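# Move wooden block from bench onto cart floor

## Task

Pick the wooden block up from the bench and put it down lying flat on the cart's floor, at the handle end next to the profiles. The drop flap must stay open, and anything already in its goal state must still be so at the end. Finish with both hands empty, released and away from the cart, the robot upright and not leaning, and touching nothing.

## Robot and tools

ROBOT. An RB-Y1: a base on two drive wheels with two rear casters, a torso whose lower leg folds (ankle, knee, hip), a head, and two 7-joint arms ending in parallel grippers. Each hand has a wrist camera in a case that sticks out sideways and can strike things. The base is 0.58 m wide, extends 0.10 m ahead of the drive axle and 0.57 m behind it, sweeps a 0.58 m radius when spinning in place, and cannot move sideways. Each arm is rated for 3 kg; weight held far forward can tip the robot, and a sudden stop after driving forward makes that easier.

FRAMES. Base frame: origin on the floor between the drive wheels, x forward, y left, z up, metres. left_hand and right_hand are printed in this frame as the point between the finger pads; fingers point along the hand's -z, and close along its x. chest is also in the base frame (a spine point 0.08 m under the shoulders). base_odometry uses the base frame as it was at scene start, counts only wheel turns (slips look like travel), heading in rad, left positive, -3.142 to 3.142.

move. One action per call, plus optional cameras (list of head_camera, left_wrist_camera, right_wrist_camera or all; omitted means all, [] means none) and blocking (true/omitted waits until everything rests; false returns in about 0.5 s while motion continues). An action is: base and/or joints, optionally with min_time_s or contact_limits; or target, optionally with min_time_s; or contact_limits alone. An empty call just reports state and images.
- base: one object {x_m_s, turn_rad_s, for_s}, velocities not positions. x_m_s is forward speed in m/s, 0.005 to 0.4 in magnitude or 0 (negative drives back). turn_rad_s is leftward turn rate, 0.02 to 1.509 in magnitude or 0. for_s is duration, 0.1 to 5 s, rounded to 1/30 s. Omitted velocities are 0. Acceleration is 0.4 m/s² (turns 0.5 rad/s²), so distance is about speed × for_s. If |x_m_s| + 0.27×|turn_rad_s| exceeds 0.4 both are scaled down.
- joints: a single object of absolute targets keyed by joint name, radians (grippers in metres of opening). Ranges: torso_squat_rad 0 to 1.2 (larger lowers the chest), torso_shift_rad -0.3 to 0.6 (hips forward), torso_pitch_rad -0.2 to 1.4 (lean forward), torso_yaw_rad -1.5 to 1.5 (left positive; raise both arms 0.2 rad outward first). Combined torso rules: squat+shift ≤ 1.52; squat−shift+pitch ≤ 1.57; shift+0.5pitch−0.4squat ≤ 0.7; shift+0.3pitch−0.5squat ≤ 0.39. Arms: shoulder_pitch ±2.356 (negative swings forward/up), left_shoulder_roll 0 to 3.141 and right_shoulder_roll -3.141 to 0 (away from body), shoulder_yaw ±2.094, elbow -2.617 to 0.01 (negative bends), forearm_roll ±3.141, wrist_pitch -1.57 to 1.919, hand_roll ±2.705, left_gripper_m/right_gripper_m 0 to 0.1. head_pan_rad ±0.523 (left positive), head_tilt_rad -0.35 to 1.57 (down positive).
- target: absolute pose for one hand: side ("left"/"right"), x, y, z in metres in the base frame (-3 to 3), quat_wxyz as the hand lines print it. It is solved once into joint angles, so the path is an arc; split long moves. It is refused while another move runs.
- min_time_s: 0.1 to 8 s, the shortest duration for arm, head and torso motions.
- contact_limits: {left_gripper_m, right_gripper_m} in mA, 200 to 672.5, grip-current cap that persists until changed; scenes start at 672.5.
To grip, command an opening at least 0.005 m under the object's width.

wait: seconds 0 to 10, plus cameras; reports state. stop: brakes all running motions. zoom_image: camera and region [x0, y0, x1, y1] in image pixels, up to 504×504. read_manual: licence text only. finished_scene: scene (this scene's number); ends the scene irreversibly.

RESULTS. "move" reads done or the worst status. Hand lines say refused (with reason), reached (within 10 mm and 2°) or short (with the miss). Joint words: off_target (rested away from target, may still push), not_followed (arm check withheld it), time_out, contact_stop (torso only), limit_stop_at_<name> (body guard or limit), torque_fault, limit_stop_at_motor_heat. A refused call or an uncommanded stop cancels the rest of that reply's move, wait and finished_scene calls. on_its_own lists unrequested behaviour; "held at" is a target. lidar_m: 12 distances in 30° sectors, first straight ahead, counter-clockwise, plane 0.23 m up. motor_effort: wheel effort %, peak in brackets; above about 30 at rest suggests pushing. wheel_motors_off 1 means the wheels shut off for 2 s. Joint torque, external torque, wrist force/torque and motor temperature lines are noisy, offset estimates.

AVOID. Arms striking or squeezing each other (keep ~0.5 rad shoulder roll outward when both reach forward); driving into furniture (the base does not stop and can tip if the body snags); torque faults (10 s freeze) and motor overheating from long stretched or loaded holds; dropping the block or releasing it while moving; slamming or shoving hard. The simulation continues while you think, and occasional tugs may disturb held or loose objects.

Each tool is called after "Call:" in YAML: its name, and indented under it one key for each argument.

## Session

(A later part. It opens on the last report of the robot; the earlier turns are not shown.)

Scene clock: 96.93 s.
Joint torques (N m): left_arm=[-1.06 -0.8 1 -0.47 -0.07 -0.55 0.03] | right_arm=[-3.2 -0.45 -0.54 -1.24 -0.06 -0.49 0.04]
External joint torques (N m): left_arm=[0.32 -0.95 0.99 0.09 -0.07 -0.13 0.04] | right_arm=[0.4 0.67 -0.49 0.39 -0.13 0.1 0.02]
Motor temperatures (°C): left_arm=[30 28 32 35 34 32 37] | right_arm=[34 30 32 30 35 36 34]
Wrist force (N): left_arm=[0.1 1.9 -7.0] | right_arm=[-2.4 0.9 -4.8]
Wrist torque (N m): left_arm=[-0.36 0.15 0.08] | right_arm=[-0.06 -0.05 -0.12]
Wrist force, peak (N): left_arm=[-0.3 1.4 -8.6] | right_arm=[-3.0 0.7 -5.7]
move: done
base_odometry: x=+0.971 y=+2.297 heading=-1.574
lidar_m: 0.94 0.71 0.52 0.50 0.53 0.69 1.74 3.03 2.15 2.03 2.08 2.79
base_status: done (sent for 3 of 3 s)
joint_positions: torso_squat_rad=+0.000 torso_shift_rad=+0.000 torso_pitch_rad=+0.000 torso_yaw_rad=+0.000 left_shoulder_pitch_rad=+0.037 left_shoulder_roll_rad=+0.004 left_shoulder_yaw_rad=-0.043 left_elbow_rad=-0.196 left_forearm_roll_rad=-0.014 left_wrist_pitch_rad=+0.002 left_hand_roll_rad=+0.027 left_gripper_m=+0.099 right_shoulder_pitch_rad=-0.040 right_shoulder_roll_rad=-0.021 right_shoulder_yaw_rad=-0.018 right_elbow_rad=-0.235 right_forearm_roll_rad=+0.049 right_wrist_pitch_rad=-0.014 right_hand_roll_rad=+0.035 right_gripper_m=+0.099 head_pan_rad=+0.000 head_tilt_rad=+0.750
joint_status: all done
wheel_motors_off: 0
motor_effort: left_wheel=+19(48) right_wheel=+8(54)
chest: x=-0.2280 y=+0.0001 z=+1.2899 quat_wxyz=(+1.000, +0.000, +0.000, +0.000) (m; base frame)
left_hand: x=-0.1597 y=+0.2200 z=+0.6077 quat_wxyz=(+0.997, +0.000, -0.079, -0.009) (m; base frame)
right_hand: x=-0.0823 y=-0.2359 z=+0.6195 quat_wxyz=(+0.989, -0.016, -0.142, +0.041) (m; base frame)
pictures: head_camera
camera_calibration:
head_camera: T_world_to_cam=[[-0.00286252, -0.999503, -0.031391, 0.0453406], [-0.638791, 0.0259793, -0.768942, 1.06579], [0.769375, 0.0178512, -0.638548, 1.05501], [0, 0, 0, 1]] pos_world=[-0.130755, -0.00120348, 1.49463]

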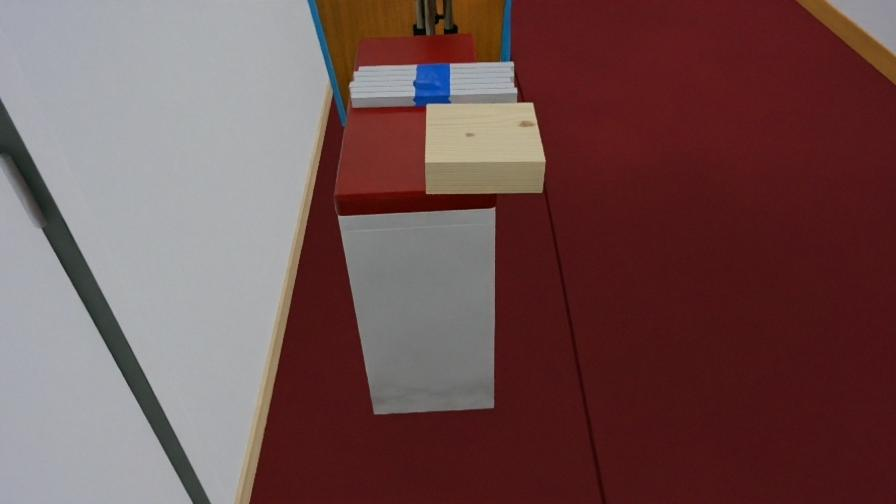

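Call:
move:
  base: {"x_m_s": 0.25, "for_s": 1.8}
  joints: {"head_tilt_rad": 0.9}
  cameras: ["head_camera"]

Call:
zoom_image:
  camera: "head_camera"
  region: [300, 20, 660, 290]

Call:
move:
  joints: {"head_tilt_rad": 1.0, "torso_squat_rad": 0.8}
  cameras: ["head_camera"]

Call:
zoom_image:
  camera: "head_camera"
  region: [300, 20, 660, 290]

Scene clock: 105.13 s.
Joint torques (N m): left_arm=[-1.08 -0.65 0.55 -0.43 -0.1 -0.6 -0.03] | right_arm=[-3.26 -0.47 -0.63 -1.05 -0.04 -0.55 -0.07]
External joint torques (N m): left_arm=[0.3 -0.8 0.54 0.13 -0.1 -0.18 -0.02] | right_arm=[0.34 0.65 -0.59 0.58 -0.11 0.04 -0.08]
Motor temperatures (°C): left_arm=[30 28 32 35 34 32 37] | right_arm=[34 30 32 30 35 36 34]
Wrist force (N): left_arm=[-0.7 2.0 -7.8] | right_arm=[-3.0 1.6 -4.8]
Wrist torque (N m): left_arm=[-0.36 0.10 0.08] | right_arm=[-0.15 -0.16 -0.10]
Wrist force, peak (N): left_arm=[-1.1 2.0 -8.4] | right_arm=[-3.1 1.6 -5.3]
move: done
base_odometry: x=+0.970 y=+1.847 heading=-1.575
lidar_m: 0.49 0.51 0.52 0.49 0.57 0.74 1.81 3.04 2.12 2.02 2.07 2.75
base_status: done (sent for 1.8 of 1.8 s)
joint_positions: torso_squat_rad=+0.000 torso_shift_rad=+0.000 torso_pitch_rad=+0.000 torso_yaw_rad=+0.000 left_shoulder_pitch_rad=+0.037 left_shoulder_roll_rad=+0.004 left_shoulder_yaw_rad=-0.043 left_elbow_rad=-0.196 left_forearm_roll_rad=-0.014 left_wrist_pitch_rad=+0.002 left_hand_roll_rad=+0.027 left_gripper_m=+0.099 right_shoulder_pitch_rad=-0.040 right_shoulder_roll_rad=-0.021 right_shoulder_yaw_rad=-0.018 right_elbow_rad=-0.235 right_forearm_roll_rad=+0.049 right_wrist_pitch_rad=-0.014 right_hand_roll_rad=+0.035 right_gripper_m=+0.099 head_pan_rad=+0.000 head_tilt_rad=+0.900
joint_status: all done
wheel_motors_off: 0
motor_effort: left_wheel=-13(49) right_wheel=+13(48)
chest: x=-0.2279 y=+0.0001 z=+1.2899 quat_wxyz=(+1.000, +0.000, +0.000, +0.000) (m; base frame)
left_hand: x=-0.1597 y=+0.2200 z=+0.6077 quat_wxyz=(+0.997, +0.000, -0.079, -0.009) (m; base frame)
right_hand: x=-0.0823 y=-0.2359 z=+0.6195 quat_wxyz=(+0.989, -0.016, -0.142, +0.041) (m; base frame)
pictures: head_camera
camera_calibration:
head_camera: T_world_to_cam=[[-0.00753278, -0.999503, -0.0306083, 0.0432108], [-0.746535, 0.0259859, -0.664838, 0.888494], [0.665303, 0.0178421, -0.74636, 1.19421], [0, 0, 0, 1]] pos_world=[-0.130893, -0.00120621, 1.48334]

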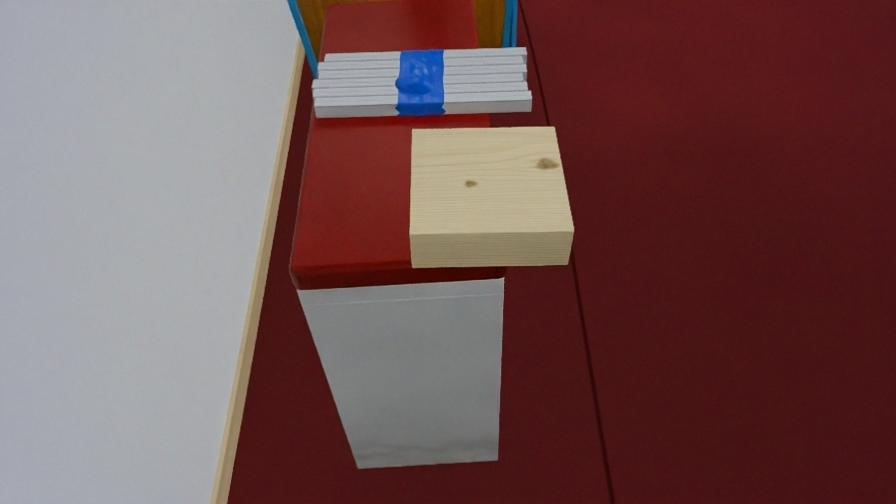

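Scaled by 1.400 from the camera's 896x504 image, which has a finer 1280x720 frame.

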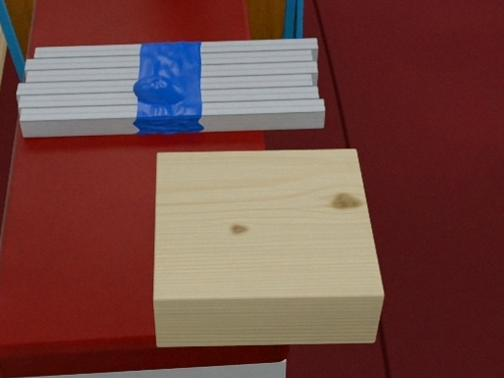

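Scene clock: 108.57 s.
Joint torques (N m): left_arm=[-0.99 -0.98 0.86 -0.32 -0.1 -0.69 -0.09] | right_arm=[-3.34 -0.4 -0.84 -1.37 0.02 -0.54 -0.07]
External joint torques (N m): left_arm=[0.39 -1.13 0.85 0.24 -0.11 -0.27 -0.08] | right_arm=[0.26 0.72 -0.8 0.26 -0.04 0.06 -0.08]
Motor temperatures (°C): left_arm=[30 28 32 35 34 32 37] | right_arm=[34 30 32 30 35 36 34]
Wrist force (N): left_arm=[-0.2 1.7 -7.4] | right_arm=[-2.3 0.6 -5.0]
Wrist torque (N m): left_arm=[-0.34 0.11 0.11] | right_arm=[-0.06 -0.06 -0.10]
Wrist force, peak (N): left_arm=[0.2 1.4 -8.7] | right_arm=[-2.6 1.4 -5.6]
move: done
base_odometry: x=+0.970 y=+1.847 heading=-1.575
lidar_m: 0.49 0.50 0.52 0.49 0.56 0.74 1.80 3.03 2.12 2.02 2.07 2.74
base_status: not commanded
joint_positions: torso_squat_rad=+0.800 torso_shift_rad=+0.000 torso_pitch_rad=+0.000 torso_yaw_rad=+0.000 left_shoulder_pitch_rad=+0.037 left_shoulder_roll_rad=+0.004 left_shoulder_yaw_rad=-0.043 left_elbow_rad=-0.196 left_forearm_roll_rad=-0.014 left_wrist_pitch_rad=+0.002 left_hand_roll_rad=+0.027 left_gripper_m=+0.099 right_shoulder_pitch_rad=-0.040 right_shoulder_roll_rad=-0.021 right_shoulder_yaw_rad=-0.018 right_elbow_rad=-0.235 right_forearm_roll_rad=+0.049 right_wrist_pitch_rad=-0.014 right_hand_roll_rad=+0.035 right_gripper_m=+0.099 head_pan_rad=+0.000 head_tilt_rad=+1.000
joint_status: all done
wheel_motors_off: 0
motor_effort: left_wheel=-11(13) right_wheel=+13(15)
chest: x=-0.2281 y=+0.0001 z=+1.0776 quat_wxyz=(+1.000, +0.000, +0.000, +0.000) (m; base frame)
left_hand: x=-0.1596 y=+0.2200 z=+0.3954 quat_wxyz=(+0.997, +0.000, -0.079, -0.009) (m; base frame)
right_hand: x=-0.0822 y=-0.2360 z=+0.4072 quat_wxyz=(+0.989, -0.016, -0.142, +0.041) (m; base frame)
pictures: head_camera
camera_calibration:
head_camera: T_world_to_cam=[[-0.0105506, -0.999503, -0.0297034, 0.0349093], [-0.809037, 0.0259901, -0.587183, 0.63511], [0.587664, 0.017836, -0.808909, 1.0998], [0, 0, 0, 1]] pos_world=[-0.132115, -0.00123066, 1.2636]

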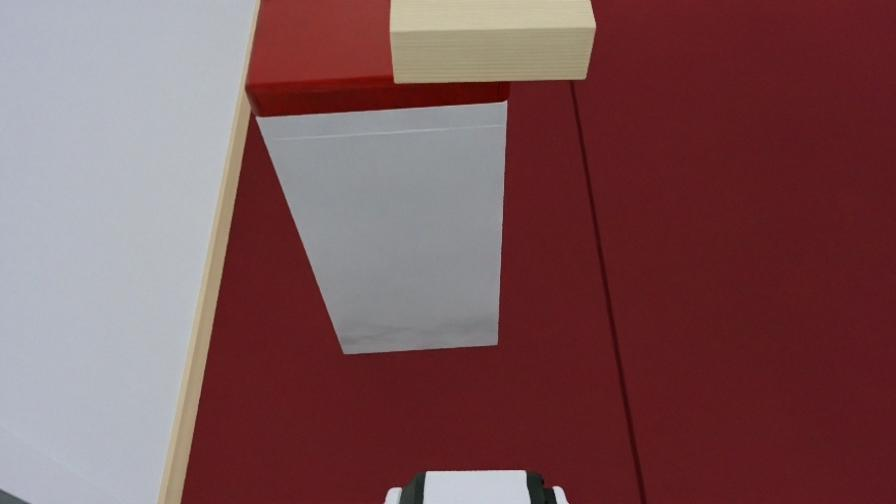

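Scaled by 1.400 from the camera's 896x504 image, which has a finer 1280x720 frame.

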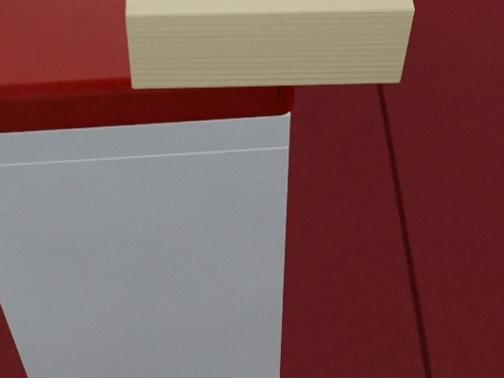

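Call:
move:
  joints: {"torso_squat_rad": 0.1, "torso_shift_rad": 0.2, "torso_pitch_rad": 0.7, "head_tilt_rad": 0.5}
  cameras: ["head_camera"]

Call:
move:
  target: {"side": "left", "x": 0.40, "y": 0.22, "z": 0.97, "quat_wxyz": [0.9976, -0.0698, 0, 0]}
  min_time_s: 3
  cameras: ["head_camera"]

Call:
move:
  target: {"side": "right", "x": 0.40, "y": -0.26, "z": 0.97, "quat_wxyz": [0.9976, 0.0698, 0, 0]}
  min_time_s: 3
  cameras: ["head_camera"]

Scene clock: 124.53 s.
Joint torques (N m): left_arm=[15.16 -0.7 0.61 6.55 -0.14 0.86 -0.05] | right_arm=[15.62 0.27 -0.46 5.99 -0.27 0.85 -0.12]
External joint torques (N m): left_arm=[-1.45 -1.05 0.57 0.01 -0.13 -0.07 -0.08] | right_arm=[0.97 0.9 -0.14 0.69 -0.17 0.13 -0.1]
Motor temperatures (°C): left_arm=[30 28 32 35 34 32 37] | right_arm=[34 30 32 30 35 36 34]
Wrist force (N): left_arm=[3.9 1.5 -6.1] | right_arm=[1.7 0.8 -5.1]
Wrist torque (N m): left_arm=[-0.30 0.33 0.03] | right_arm=[-0.05 0.11 -0.08]
Wrist force, peak (N): left_arm=[2.3 0.8 -8.4] | right_arm=[-3.0 1.3 -5.5]
move: done
base_odometry: x=+0.970 y=+1.847 heading=-1.575
lidar_m: 0.49 0.51 0.50 0.49 0.55 0.74 1.81 3.02 2.12 2.01 2.07 2.74
base_status: not commanded
joint_positions: torso_squat_rad=+0.100 torso_shift_rad=+0.200 torso_pitch_rad=+0.700 torso_yaw_rad=+0.000 left_shoulder_pitch_rad=+0.037 left_shoulder_roll_rad=+0.004 left_shoulder_yaw_rad=-0.043 left_elbow_rad=-0.196 left_forearm_roll_rad=-0.014 left_wrist_pitch_rad=+0.002 left_hand_roll_rad=+0.027 left_gripper_m=+0.099 right_shoulder_pitch_rad=-0.040 right_shoulder_roll_rad=-0.021 right_shoulder_yaw_rad=-0.018 right_elbow_rad=-0.235 right_forearm_roll_rad=+0.049 right_wrist_pitch_rad=-0.014 right_hand_roll_rad=+0.035 right_gripper_m=+0.099 head_pan_rad=+0.000 head_tilt_rad=+0.500
joint_status: all done
wheel_motors_off: 0
motor_effort: left_wheel=-10(12) right_wheel=+9(16)
chest: x=+0.1098 y=+0.0001 z=+1.1997 quat_wxyz=(+0.939, +0.000, +0.343, +0.000) (m; base frame)
left_hand: x=-0.2777 y=+0.2200 z=+0.6341 quat_wxyz=(+0.964, -0.003, +0.267, -0.008) (m; base frame)
right_hand: x=-0.2108 y=-0.2359 z=+0.5932 quat_wxyz=(+0.978, -0.001, +0.206, +0.044) (m; base frame)
pictures: head_camera
camera_calibration:
head_camera: T_world_to_cam=[[-0.0163009, -0.999502, -0.0270033, 0.0394496], [-0.909718, 0.0260326, -0.414411, 0.838801], [0.414907, 0.0178101, -0.909689, 1.05678], [0, 0, 0, 1]] pos_world=[0.325249, -0.00122762, 1.31002]

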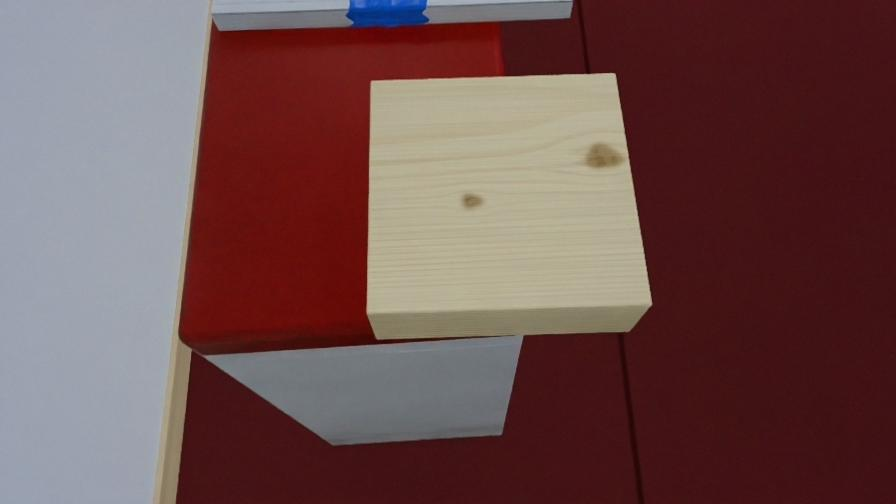

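Scene clock: 135.20 s.
Joint torques (N m): left_arm=[16.32 39.11 12.4 5.4 -2.56 -1.88 -1.15] | right_arm=[15.55 -0.25 -0.98 6.03 -0.17 0.84 -0.02]
External joint torques (N m): left_arm=[0.7 31.76 10.61 1.59 -2.49 -2.34 -1.16] | right_arm=[0.9 0.38 -0.66 0.73 -0.07 0.12 0]
External joint torques when the fault began: left_arm=[-3.16 60.06 25.75 -6.16 -6.45 -8.03 -3.3]
Motor temperatures (°C): left_arm=[31 29 32 35 34 32 37] | right_arm=[34 30 32 30 35 36 34]
Wrist force (N): left_arm=[-24.6 -49.4 13.2] | right_arm=[1.4 0.7 -4.6]
Wrist torque (N m): left_arm=[4.37 -1.91 0.99] | right_arm=[-0.06 0.10 -0.09]
Wrist force, peak (N): left_arm=[-76.5 -105.5 28.7] | right_arm=[1.9 1.0 -5.3]
move: torque_fault
TORQUE FAULT: left_shoulder_roll_rad reached its load limit. The robot stopped for 10 seconds, dropped its targets and accepts commands again. The stop added 9.4 s to the call.
base_odometry: x=+0.970 y=+1.847 heading=-1.574
lidar_m: 0.48 0.51 0.52 0.50 0.55 0.74 1.81 3.02 2.12 2.02 2.06 2.74
base_status: not commanded
joint_positions: torso_squat_rad=+0.100 torso_shift_rad=+0.200 torso_pitch_rad=+0.700 torso_yaw_rad=+0.000 left_shoulder_pitch_rad=+0.073 left_shoulder_roll_rad=+0.333 left_shoulder_yaw_rad=+0.056 left_elbow_rad=-0.552 left_forearm_roll_rad=+0.276 left_wrist_pitch_rad=+0.149 left_hand_roll_rad=+0.262 left_gripper_m=+0.099 right_shoulder_pitch_rad=-0.040 right_shoulder_roll_rad=-0.021 right_shoulder_yaw_rad=-0.018 right_elbow_rad=-0.235 right_forearm_roll_rad=+0.049 right_wrist_pitch_rad=-0.014 right_hand_roll_rad=+0.035 right_gripper_m=+0.099 head_pan_rad=+0.000 head_tilt_rad=+0.500
joint_status: left_shoulder_pitch_rad torque_fault (moved +0.036 of +0.179); left_shoulder_roll_rad torque_fault (moved +0.329 of +2.240); left_shoulder_yaw_rad torque_fault (moved +0.100 of +0.535); left_elbow_rad torque_fault (moved -0.356 of -2.223); left_forearm_roll_rad torque_fault (moved +0.290 of +1.532); left_wrist_pitch_rad torque_fault (moved +0.147 of +0.742); left_hand_roll_rad torque_fault (moved +0.234 of +1.220)
wheel_motors_off: 0
on_its_own: left_shoulder_pitch_rad is held at +0.073, not at your +0.216, since a torque_fault; left_shoulder_roll_rad is held at +0.341, not at your +2.244, since a torque_fault; left_shoulder_yaw_rad is held at +0.059, not at your +0.491, since a torque_fault; left_elbow_rad is held at -0.551, not at your -2.419, since a torque_fault; left_forearm_roll_rad is held at +0.276, not at your +1.519, since a torque_fault; left_wrist_pitch_rad is held at +0.149, not at your +0.745, since a torque_fault; left_hand_roll_rad is held at +0.261, not at your +1.247, since a torque_fault
motor_effort: left_wheel=+4(27) right_wheel=-5(24)
chest: x=+0.1097 y=-0.0001 z=+1.1998 quat_wxyz=(+0.939, +0.000, +0.343, +0.000) (m; base frame)
left_hand: x=-0.1509 y=+0.4643 z=+0.6153 quat_wxyz=(+0.953, +0.181, +0.132, +0.204) (m; base frame)
left_hand_status: short (checked arc, planned for 3.0 s): torque_fault, 699 mm and 40.6 deg off.
right_hand: x=-0.2107 y=-0.2362 z=+0.5931 quat_wxyz=(+0.978, -0.001, +0.205, +0.044) (m; base frame)
pictures: head_camera
camera_calibration:
head_camera: T_world_to_cam=[[-0.0161704, -0.999506, -0.0269596, 0.0391613], [-0.909654, 0.0258986, -0.414558, 0.838923], [0.415051, 0.0178204, -0.909624, 1.05675], [0, 0, 0, 1]] pos_world=[0.325157, -0.00141671, 1.31008]

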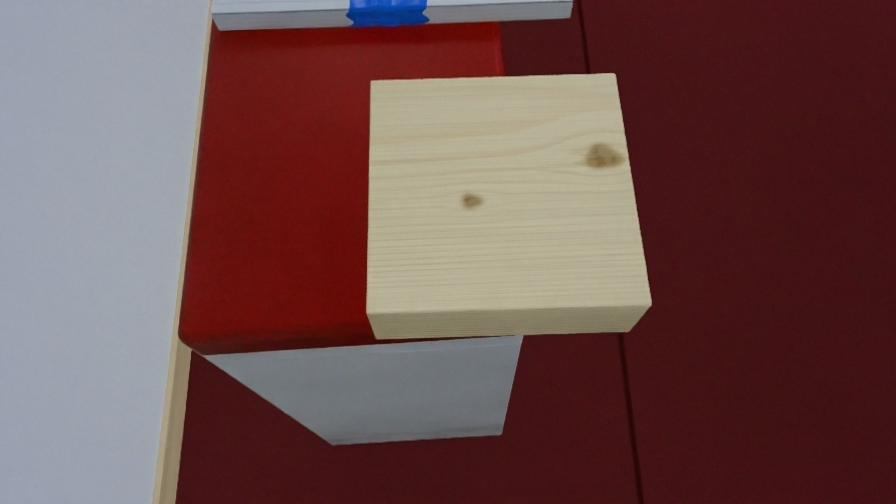

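not run: a stop that you did not command came earlier in this reply.

Call:
move:
  joints: {"left_shoulder_pitch_rad": 0.0, "left_shoulder_roll_rad": 0.05, "left_shoulder_yaw_rad": 0, "left_elbow_rad": -0.25, "left_forearm_roll_rad": 0, "left_wrist_pitch_rad": 0, "left_hand_roll_rad": 0}
  min_time_s: 3
  cameras: []

Call:
move:
  base: {"x_m_s": -0.25, "for_s": 2.0}
  cameras: ["head_camera"]

Scene clock: 146.60 s.
Joint torques (N m): left_arm=[13.63 -0.36 -0.17 6.48 -0.37 0.27 -0.27] | right_arm=[15.66 -0.58 -0.82 6.2 -0.21 0.86 -0.12]
External joint torques (N m): left_arm=[-2.03 -1.58 -0.37 0.73 -0.37 -0.5 -0.29] | right_arm=[1.01 0.05 -0.5 0.9 -0.11 0.14 -0.1]
Motor temperatures (°C): left_arm=[31 29 32 36 34 33 37] | right_arm=[34 30 32 30 35 36 34]
Wrist force (N): left_arm=[4.4 -0.1 -7.1] | right_arm=[2.0 0.6 -4.7]
Wrist torque (N m): left_arm=[-0.15 0.44 0.07] | right_arm=[-0.04 0.18 -0.07]
Wrist force, peak (N): left_arm=[-24.9 -50.8 12.9] | right_arm=[1.8 0.5 -5.2]
move: done
base_odometry: x=+0.970 y=+1.847 heading=-1.574
lidar_m: 0.49 0.51 0.52 0.49 0.55 0.73 1.82 3.01 2.11 2.01 2.05 2.74
base_status: not commanded
joint_positions: torso_squat_rad=+0.100 torso_shift_rad=+0.200 torso_pitch_rad=+0.700 torso_yaw_rad=+0.000 left_shoulder_pitch_rad=+0.000 left_shoulder_roll_rad=+0.050 left_shoulder_yaw_rad=+0.000 left_elbow_rad=-0.250 left_forearm_roll_rad=+0.000 left_wrist_pitch_rad=+0.000 left_hand_roll_rad=+0.000 left_gripper_m=+0.099 right_shoulder_pitch_rad=-0.040 right_shoulder_roll_rad=-0.021 right_shoulder_yaw_rad=-0.018 right_elbow_rad=-0.235 right_forearm_roll_rad=+0.049 right_wrist_pitch_rad=-0.014 right_hand_roll_rad=+0.035 right_gripper_m=+0.099 head_pan_rad=+0.000 head_tilt_rad=+0.500
joint_status: all done
wheel_motors_off: 0
motor_effort: left_wheel=+2(5) right_wheel=-2(7)
chest: x=+0.1097 y=+0.0000 z=+1.1998 quat_wxyz=(+0.939, +0.000, +0.343, +0.000) (m; base frame)
left_hand: x=-0.2319 y=+0.2579 z=+0.6061 quat_wxyz=(+0.974, +0.022, +0.223, -0.011) (m; base frame)
right_hand: x=-0.2108 y=-0.2360 z=+0.5931 quat_wxyz=(+0.978, -0.001, +0.205, +0.044) (m; base frame)
pictures: none
No camera images: "cameras" was empty.

Scene clock: 149.57 s.
Joint torques (N m): left_arm=[13.72 -0.03 -0.09 5.82 -0.28 0.37 -0.25] | right_arm=[15.13 -0.43 -0.92 6.11 -0.25 0.85 -0.09]
External joint torques (N m): left_arm=[-1.93 -1.25 -0.3 0.07 -0.27 -0.4 -0.27] | right_arm=[0.48 0.2 -0.59 0.82 -0.15 0.13 -0.07]
Motor temperatures (°C): left_arm=[31 29 32 36 34 32 37] | right_arm=[34 30 32 30 35 36 34]
Wrist force (N): left_arm=[4.0 0.4 -7.4] | right_arm=[1.2 0.8 -4.6]
Wrist torque (N m): left_arm=[-0.18 0.41 0.05] | right_arm=[-0.08 0.08 -0.04]
Wrist force, peak (N): left_arm=[4.7 -0.7 -7.8] | right_arm=[1.7 0.5 -5.2]
move: done
base_odometry: x=+0.971 y=+2.347 heading=-1.572
lidar_m: 0.99 0.74 0.51 0.49 0.53 0.67 1.77 3.06 2.14 2.03 2.10 2.78
base_status: done (sent for 2 of 2 s)
joint_positions: torso_squat_rad=+0.100 torso_shift_rad=+0.200 torso_pitch_rad=+0.700 torso_yaw_rad=+0.000 left_shoulder_pitch_rad=+0.000 left_shoulder_roll_rad=+0.050 left_shoulder_yaw_rad=+0.000 left_elbow_rad=-0.250 left_forearm_roll_rad=+0.000 left_wrist_pitch_rad=+0.000 left_hand_roll_rad=+0.000 left_gripper_m=+0.099 right_shoulder_pitch_rad=-0.040 right_shoulder_roll_rad=-0.021 right_shoulder_yaw_rad=-0.018 right_elbow_rad=-0.235 right_forearm_roll_rad=+0.049 right_wrist_pitch_rad=-0.014 right_hand_roll_rad=+0.035 right_gripper_m=+0.099 head_pan_rad=+0.000 head_tilt_rad=+0.500
joint_status: not commanded
wheel_motors_off: 0
motor_effort: left_wheel=+20(38) right_wheel=-22(34)
chest: x=+0.1097 y=+0.0000 z=+1.1998 quat_wxyz=(+0.939, +0.000, +0.343, +0.000) (m; base frame)
left_hand: x=-0.2319 y=+0.2579 z=+0.6061 quat_wxyz=(+0.974, +0.022, +0.223, -0.011) (m; base frame)
right_hand: x=-0.2108 y=-0.2360 z=+0.5931 quat_wxyz=(+0.978, -0.001, +0.205, +0.044) (m; base frame)
pictures: head_camera
camera_calibration:
head_camera: T_world_to_cam=[[-0.016295, -0.999503, -0.0270028, 0.0394062], [-0.909597, 0.0260322, -0.414676, 0.839008], [0.415173, 0.0178045, -0.909568, 1.05672], [0, 0, 0, 1]] pos_world=[0.325078, -0.0012691, 1.31014]

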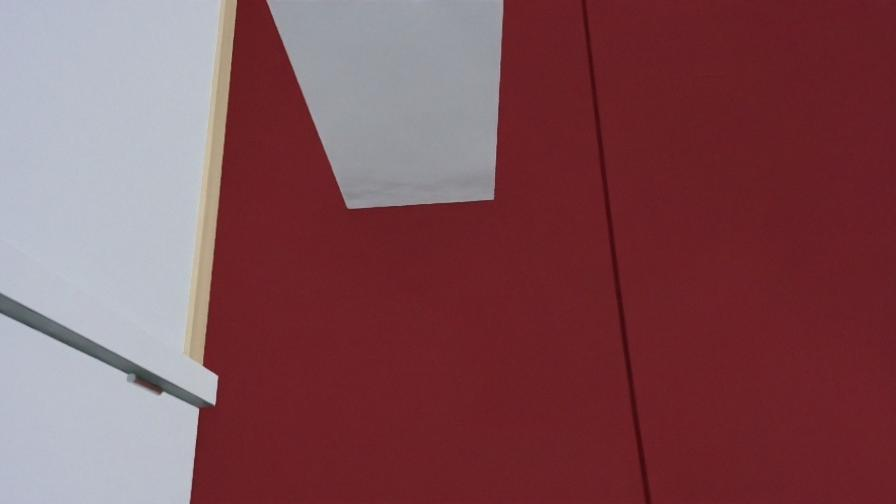

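Call:
move:
  joints: {"left_shoulder_pitch_rad": -0.93, "left_shoulder_roll_rad": 0.15, "left_shoulder_yaw_rad": 0, "left_elbow_rad": -1.56, "left_forearm_roll_rad": 0, "left_wrist_pitch_rad": 1.79, "left_hand_roll_rad": 0, "right_shoulder_pitch_rad": -0.93, "right_shoulder_roll_rad": -0.15, "right_shoulder_yaw_rad": 0, "right_elbow_rad": -1.56, "right_forearm_roll_rad": 0, "right_wrist_pitch_rad": 1.79, "right_hand_roll_rad": 0}
  min_time_s: 3
  cameras: ["head_camera"]

Scene clock: 154.30 s.
Joint torques (N m): left_arm=[-12.34 1.08 0.52 -8.62 -0.37 -0.18 -0.35] | right_arm=[-13.59 -3.38 0.06 -9.19 0.06 0.07 -0.32]
External joint torques (N m): left_arm=[1.11 -0.55 -0.15 0.25 -0.26 -0.15 -0.35] | right_arm=[-0.66 -1.44 0.63 -0.84 -0.31 0.05 -0.32]
Motor temperatures (°C): left_arm=[31 29 32 36 34 32 37] | right_arm=[34 30 32 30 35 36 34]
Wrist force (N): left_arm=[1.5 -0.1 -7.1] | right_arm=[-0.6 2.0 -5.3]
Wrist torque (N m): left_arm=[-0.17 0.23 0.10] | right_arm=[-0.17 0.01 -0.09]
Wrist force, peak (N): left_arm=[4.3 0.7 -7.8] | right_arm=[2.0 0.9 -5.4]
move: done
base_odometry: x=+0.971 y=+2.347 heading=-1.573
lidar_m: 0.99 0.74 0.52 0.50 0.53 0.68 1.77 3.05 2.14 2.03 2.10 2.78
base_status: not commanded
joint_positions: torso_squat_rad=+0.100 torso_shift_rad=+0.200 torso_pitch_rad=+0.700 torso_yaw_rad=+0.000 left_shoulder_pitch_rad=-0.930 left_shoulder_roll_rad=+0.150 left_shoulder_yaw_rad=+0.000 left_elbow_rad=-1.560 left_forearm_roll_rad=+0.000 left_wrist_pitch_rad=+1.790 left_hand_roll_rad=+0.000 left_gripper_m=+0.099 right_shoulder_pitch_rad=-0.930 right_shoulder_roll_rad=-0.150 right_shoulder_yaw_rad=+0.000 right_elbow_rad=-1.560 right_forearm_roll_rad=+0.000 right_wrist_pitch_rad=+1.790 right_hand_roll_rad=+0.000 right_gripper_m=+0.099 head_pan_rad=+0.000 head_tilt_rad=+0.500
joint_status: all done
wheel_motors_off: 0
motor_effort: left_wheel=+19(21) right_wheel=-18(22)
chest: x=+0.1097 y=+0.0001 z=+1.1998 quat_wxyz=(+0.939, +0.000, +0.343, +0.000) (m; base frame)
left_hand: x=+0.4903 y=+0.1636 z=+0.7827 quat_wxyz=(+0.990, +0.037, +0.014, -0.134) (m; base frame)
right_hand: x=+0.4901 y=-0.1635 z=+0.7826 quat_wxyz=(+0.990, -0.037, +0.014, +0.134) (m; base frame)
pictures: head_camera
camera_calibration:
head_camera: T_world_to_cam=[[-0.0162906, -0.999503, -0.0270041, 0.0394095], [-0.909595, 0.0260289, -0.41468, 0.839009], [0.415176, 0.0178074, -0.909567, 1.05672], [0, 0, 0, 1]] pos_world=[0.325073, -0.00126601, 1.31015]

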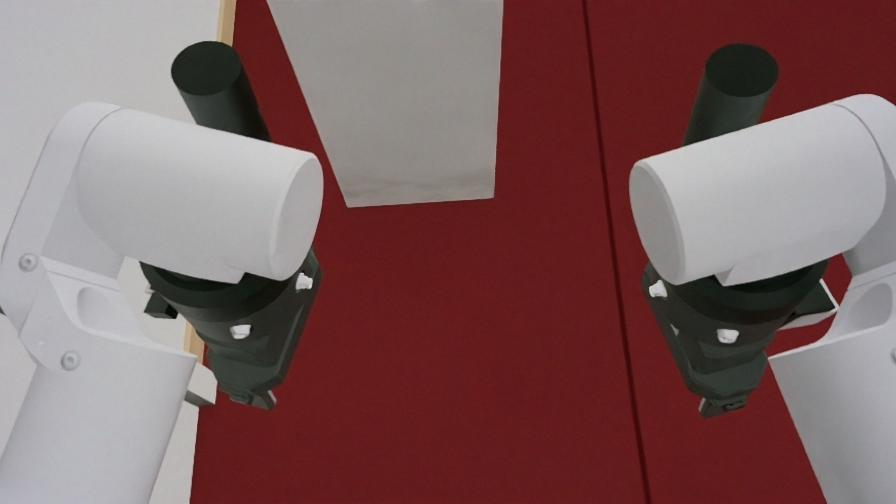

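Call:
move:
  target: {"side": "left", "x": 0.49, "y": 0.18, "z": 0.80, "quat_wxyz": [0.9976, -0.0698, 0, 0]}
  min_time_s: 3
  cameras: []

Call:
move:
  target: {"side": "right", "x": 0.49, "y": -0.18, "z": 0.80, "quat_wxyz": [0.9976, 0.0698, 0, 0]}
  min_time_s: 3
  cameras: ["head_camera"]

Scene clock: 161.00 s.
Joint torques (N m): left_arm=[-10.61 1.43 2.01 -9.2 0.58 0.04 0.28] | right_arm=[-13.36 -2.73 0 -9.13 0.1 0.05 -0.36]
External joint torques (N m): left_arm=[1.94 -1.78 1.79 -0.29 0.3 0.17 0.28] | right_arm=[-0.43 -0.79 0.57 -0.78 -0.27 0.04 -0.36]
Motor temperatures (°C): left_arm=[31 29 32 36 34 32 37] | right_arm=[34 30 32 30 35 36 34]
Wrist force (N): left_arm=[1.2 1.3 -7.0] | right_arm=[0.0 1.8 -5.2]
Wrist torque (N m): left_arm=[-0.24 0.20 0.13] | right_arm=[-0.17 0.07 -0.09]
Wrist force, peak (N): left_arm=[0.9 1.5 -8.5] | right_arm=[-0.4 1.1 -6.2]
move: done
base_odometry: x=+0.971 y=+2.347 heading=-1.573
lidar_m: 1.00 0.74 0.50 0.50 0.53 0.68 1.77 3.04 2.14 2.03 2.10 2.80
base_status: not commanded
joint_positions: torso_squat_rad=+0.100 torso_shift_rad=+0.200 torso_pitch_rad=+0.700 torso_yaw_rad=+0.000 left_shoulder_pitch_rad=-0.885 left_shoulder_roll_rad=+0.135 left_shoulder_yaw_rad=+0.227 left_elbow_rad=-1.673 left_forearm_roll_rad=+0.158 left_wrist_pitch_rad=+1.821 left_hand_roll_rad=+0.078 left_gripper_m=+0.099 right_shoulder_pitch_rad=-0.930 right_shoulder_roll_rad=-0.150 right_shoulder_yaw_rad=+0.000 right_elbow_rad=-1.560 right_forearm_roll_rad=+0.000 right_wrist_pitch_rad=+1.790 right_hand_roll_rad=+0.000 right_gripper_m=+0.099 head_pan_rad=+0.000 head_tilt_rad=+0.500
joint_status: all done
wheel_motors_off: 0
motor_effort: left_wheel=+20(20) right_wheel=-19(22)
chest: x=+0.1097 y=+0.0001 z=+1.1998 quat_wxyz=(+0.939, +0.000, +0.343, +0.000) (m; base frame)
left_hand: x=+0.4904 y=+0.1805 z=+0.8004 quat_wxyz=(+0.998, -0.068, +0.000, +0.000) (m; base frame)
left_hand_status: reached (checked arc, planned for 3.0 s): 1 mm and 0.3 deg off.
right_hand: x=+0.4901 y=-0.1635 z=+0.7826 quat_wxyz=(+0.990, -0.037, +0.014, +0.134) (m; base frame)
pictures: none
No camera images: "cameras" was empty.

Scene clock: 164.33 s.
Joint torques (N m): left_arm=[-10.87 1.3 1.95 -9.34 0.49 0.13 0.14] | right_arm=[-10.57 -0.98 -2.27 -9.71 -0.39 0.15 -0.31]
External joint torques (N m): left_arm=[1.68 -1.91 1.73 -0.42 0.2 0.25 0.14] | right_arm=[1.42 2.45 -2.11 -1.3 -0.37 0.22 -0.31]
Motor temperatures (°C): left_arm=[31 29 32 36 34 32 37] | right_arm=[34 30 32 30 35 36 34]
Wrist force (N): left_arm=[0.7 1.5 -7.7] | right_arm=[-1.0 0.2 -5.2]
Wrist torque (N m): left_arm=[-0.27 0.15 0.08] | right_arm=[-0.05 -0.08 -0.10]
Wrist force, peak (N): left_arm=[0.9 2.1 -8.5] | right_arm=[-1.0 1.4 -5.8]
move: done
base_odometry: x=+0.971 y=+2.347 heading=-1.573
lidar_m: 0.99 0.73 0.51 0.50 0.54 0.68 1.75 3.04 2.14 2.04 2.10 2.79
base_status: not commanded
joint_positions: torso_squat_rad=+0.100 torso_shift_rad=+0.200 torso_pitch_rad=+0.700 torso_yaw_rad=+0.000 left_shoulder_pitch_rad=-0.885 left_shoulder_roll_rad=+0.135 left_shoulder_yaw_rad=+0.227 left_elbow_rad=-1.673 left_forearm_roll_rad=+0.158 left_wrist_pitch_rad=+1.821 left_hand_roll_rad=+0.078 left_gripper_m=+0.099 right_shoulder_pitch_rad=-0.885 right_shoulder_roll_rad=-0.135 right_shoulder_yaw_rad=-0.227 right_elbow_rad=-1.672 right_forearm_roll_rad=-0.158 right_wrist_pitch_rad=+1.821 right_hand_roll_rad=-0.078 right_gripper_m=+0.099 head_pan_rad=+0.000 head_tilt_rad=+0.500
joint_status: all done
wheel_motors_off: 0
motor_effort: left_wheel=+19(20) right_wheel=-19(22)
chest: x=+0.1097 y=+0.0001 z=+1.1998 quat_wxyz=(+0.939, +0.000, +0.343, +0.000) (m; base frame)
left_hand: x=+0.4904 y=+0.1805 z=+0.8004 quat_wxyz=(+0.998, -0.068, +0.000, +0.000) (m; base frame)
right_hand: x=+0.4904 y=-0.1806 z=+0.8004 quat_wxyz=(+0.998, +0.067, +0.000, +0.000) (m; base frame)
right_hand_status: reached (checked arc, planned for 3.0 s): 1 mm and 0.3 deg off.
pictures: head_camera
camera_calibration:
head_camera: T_world_to_cam=[[-0.0162904, -0.999503, -0.027004, 0.0394095], [-0.909595, 0.0260286, -0.41468, 0.839009], [0.415177, 0.0178074, -0.909567, 1.05672], [0, 0, 0, 1]] pos_world=[0.325073, -0.00126588, 1.31015]

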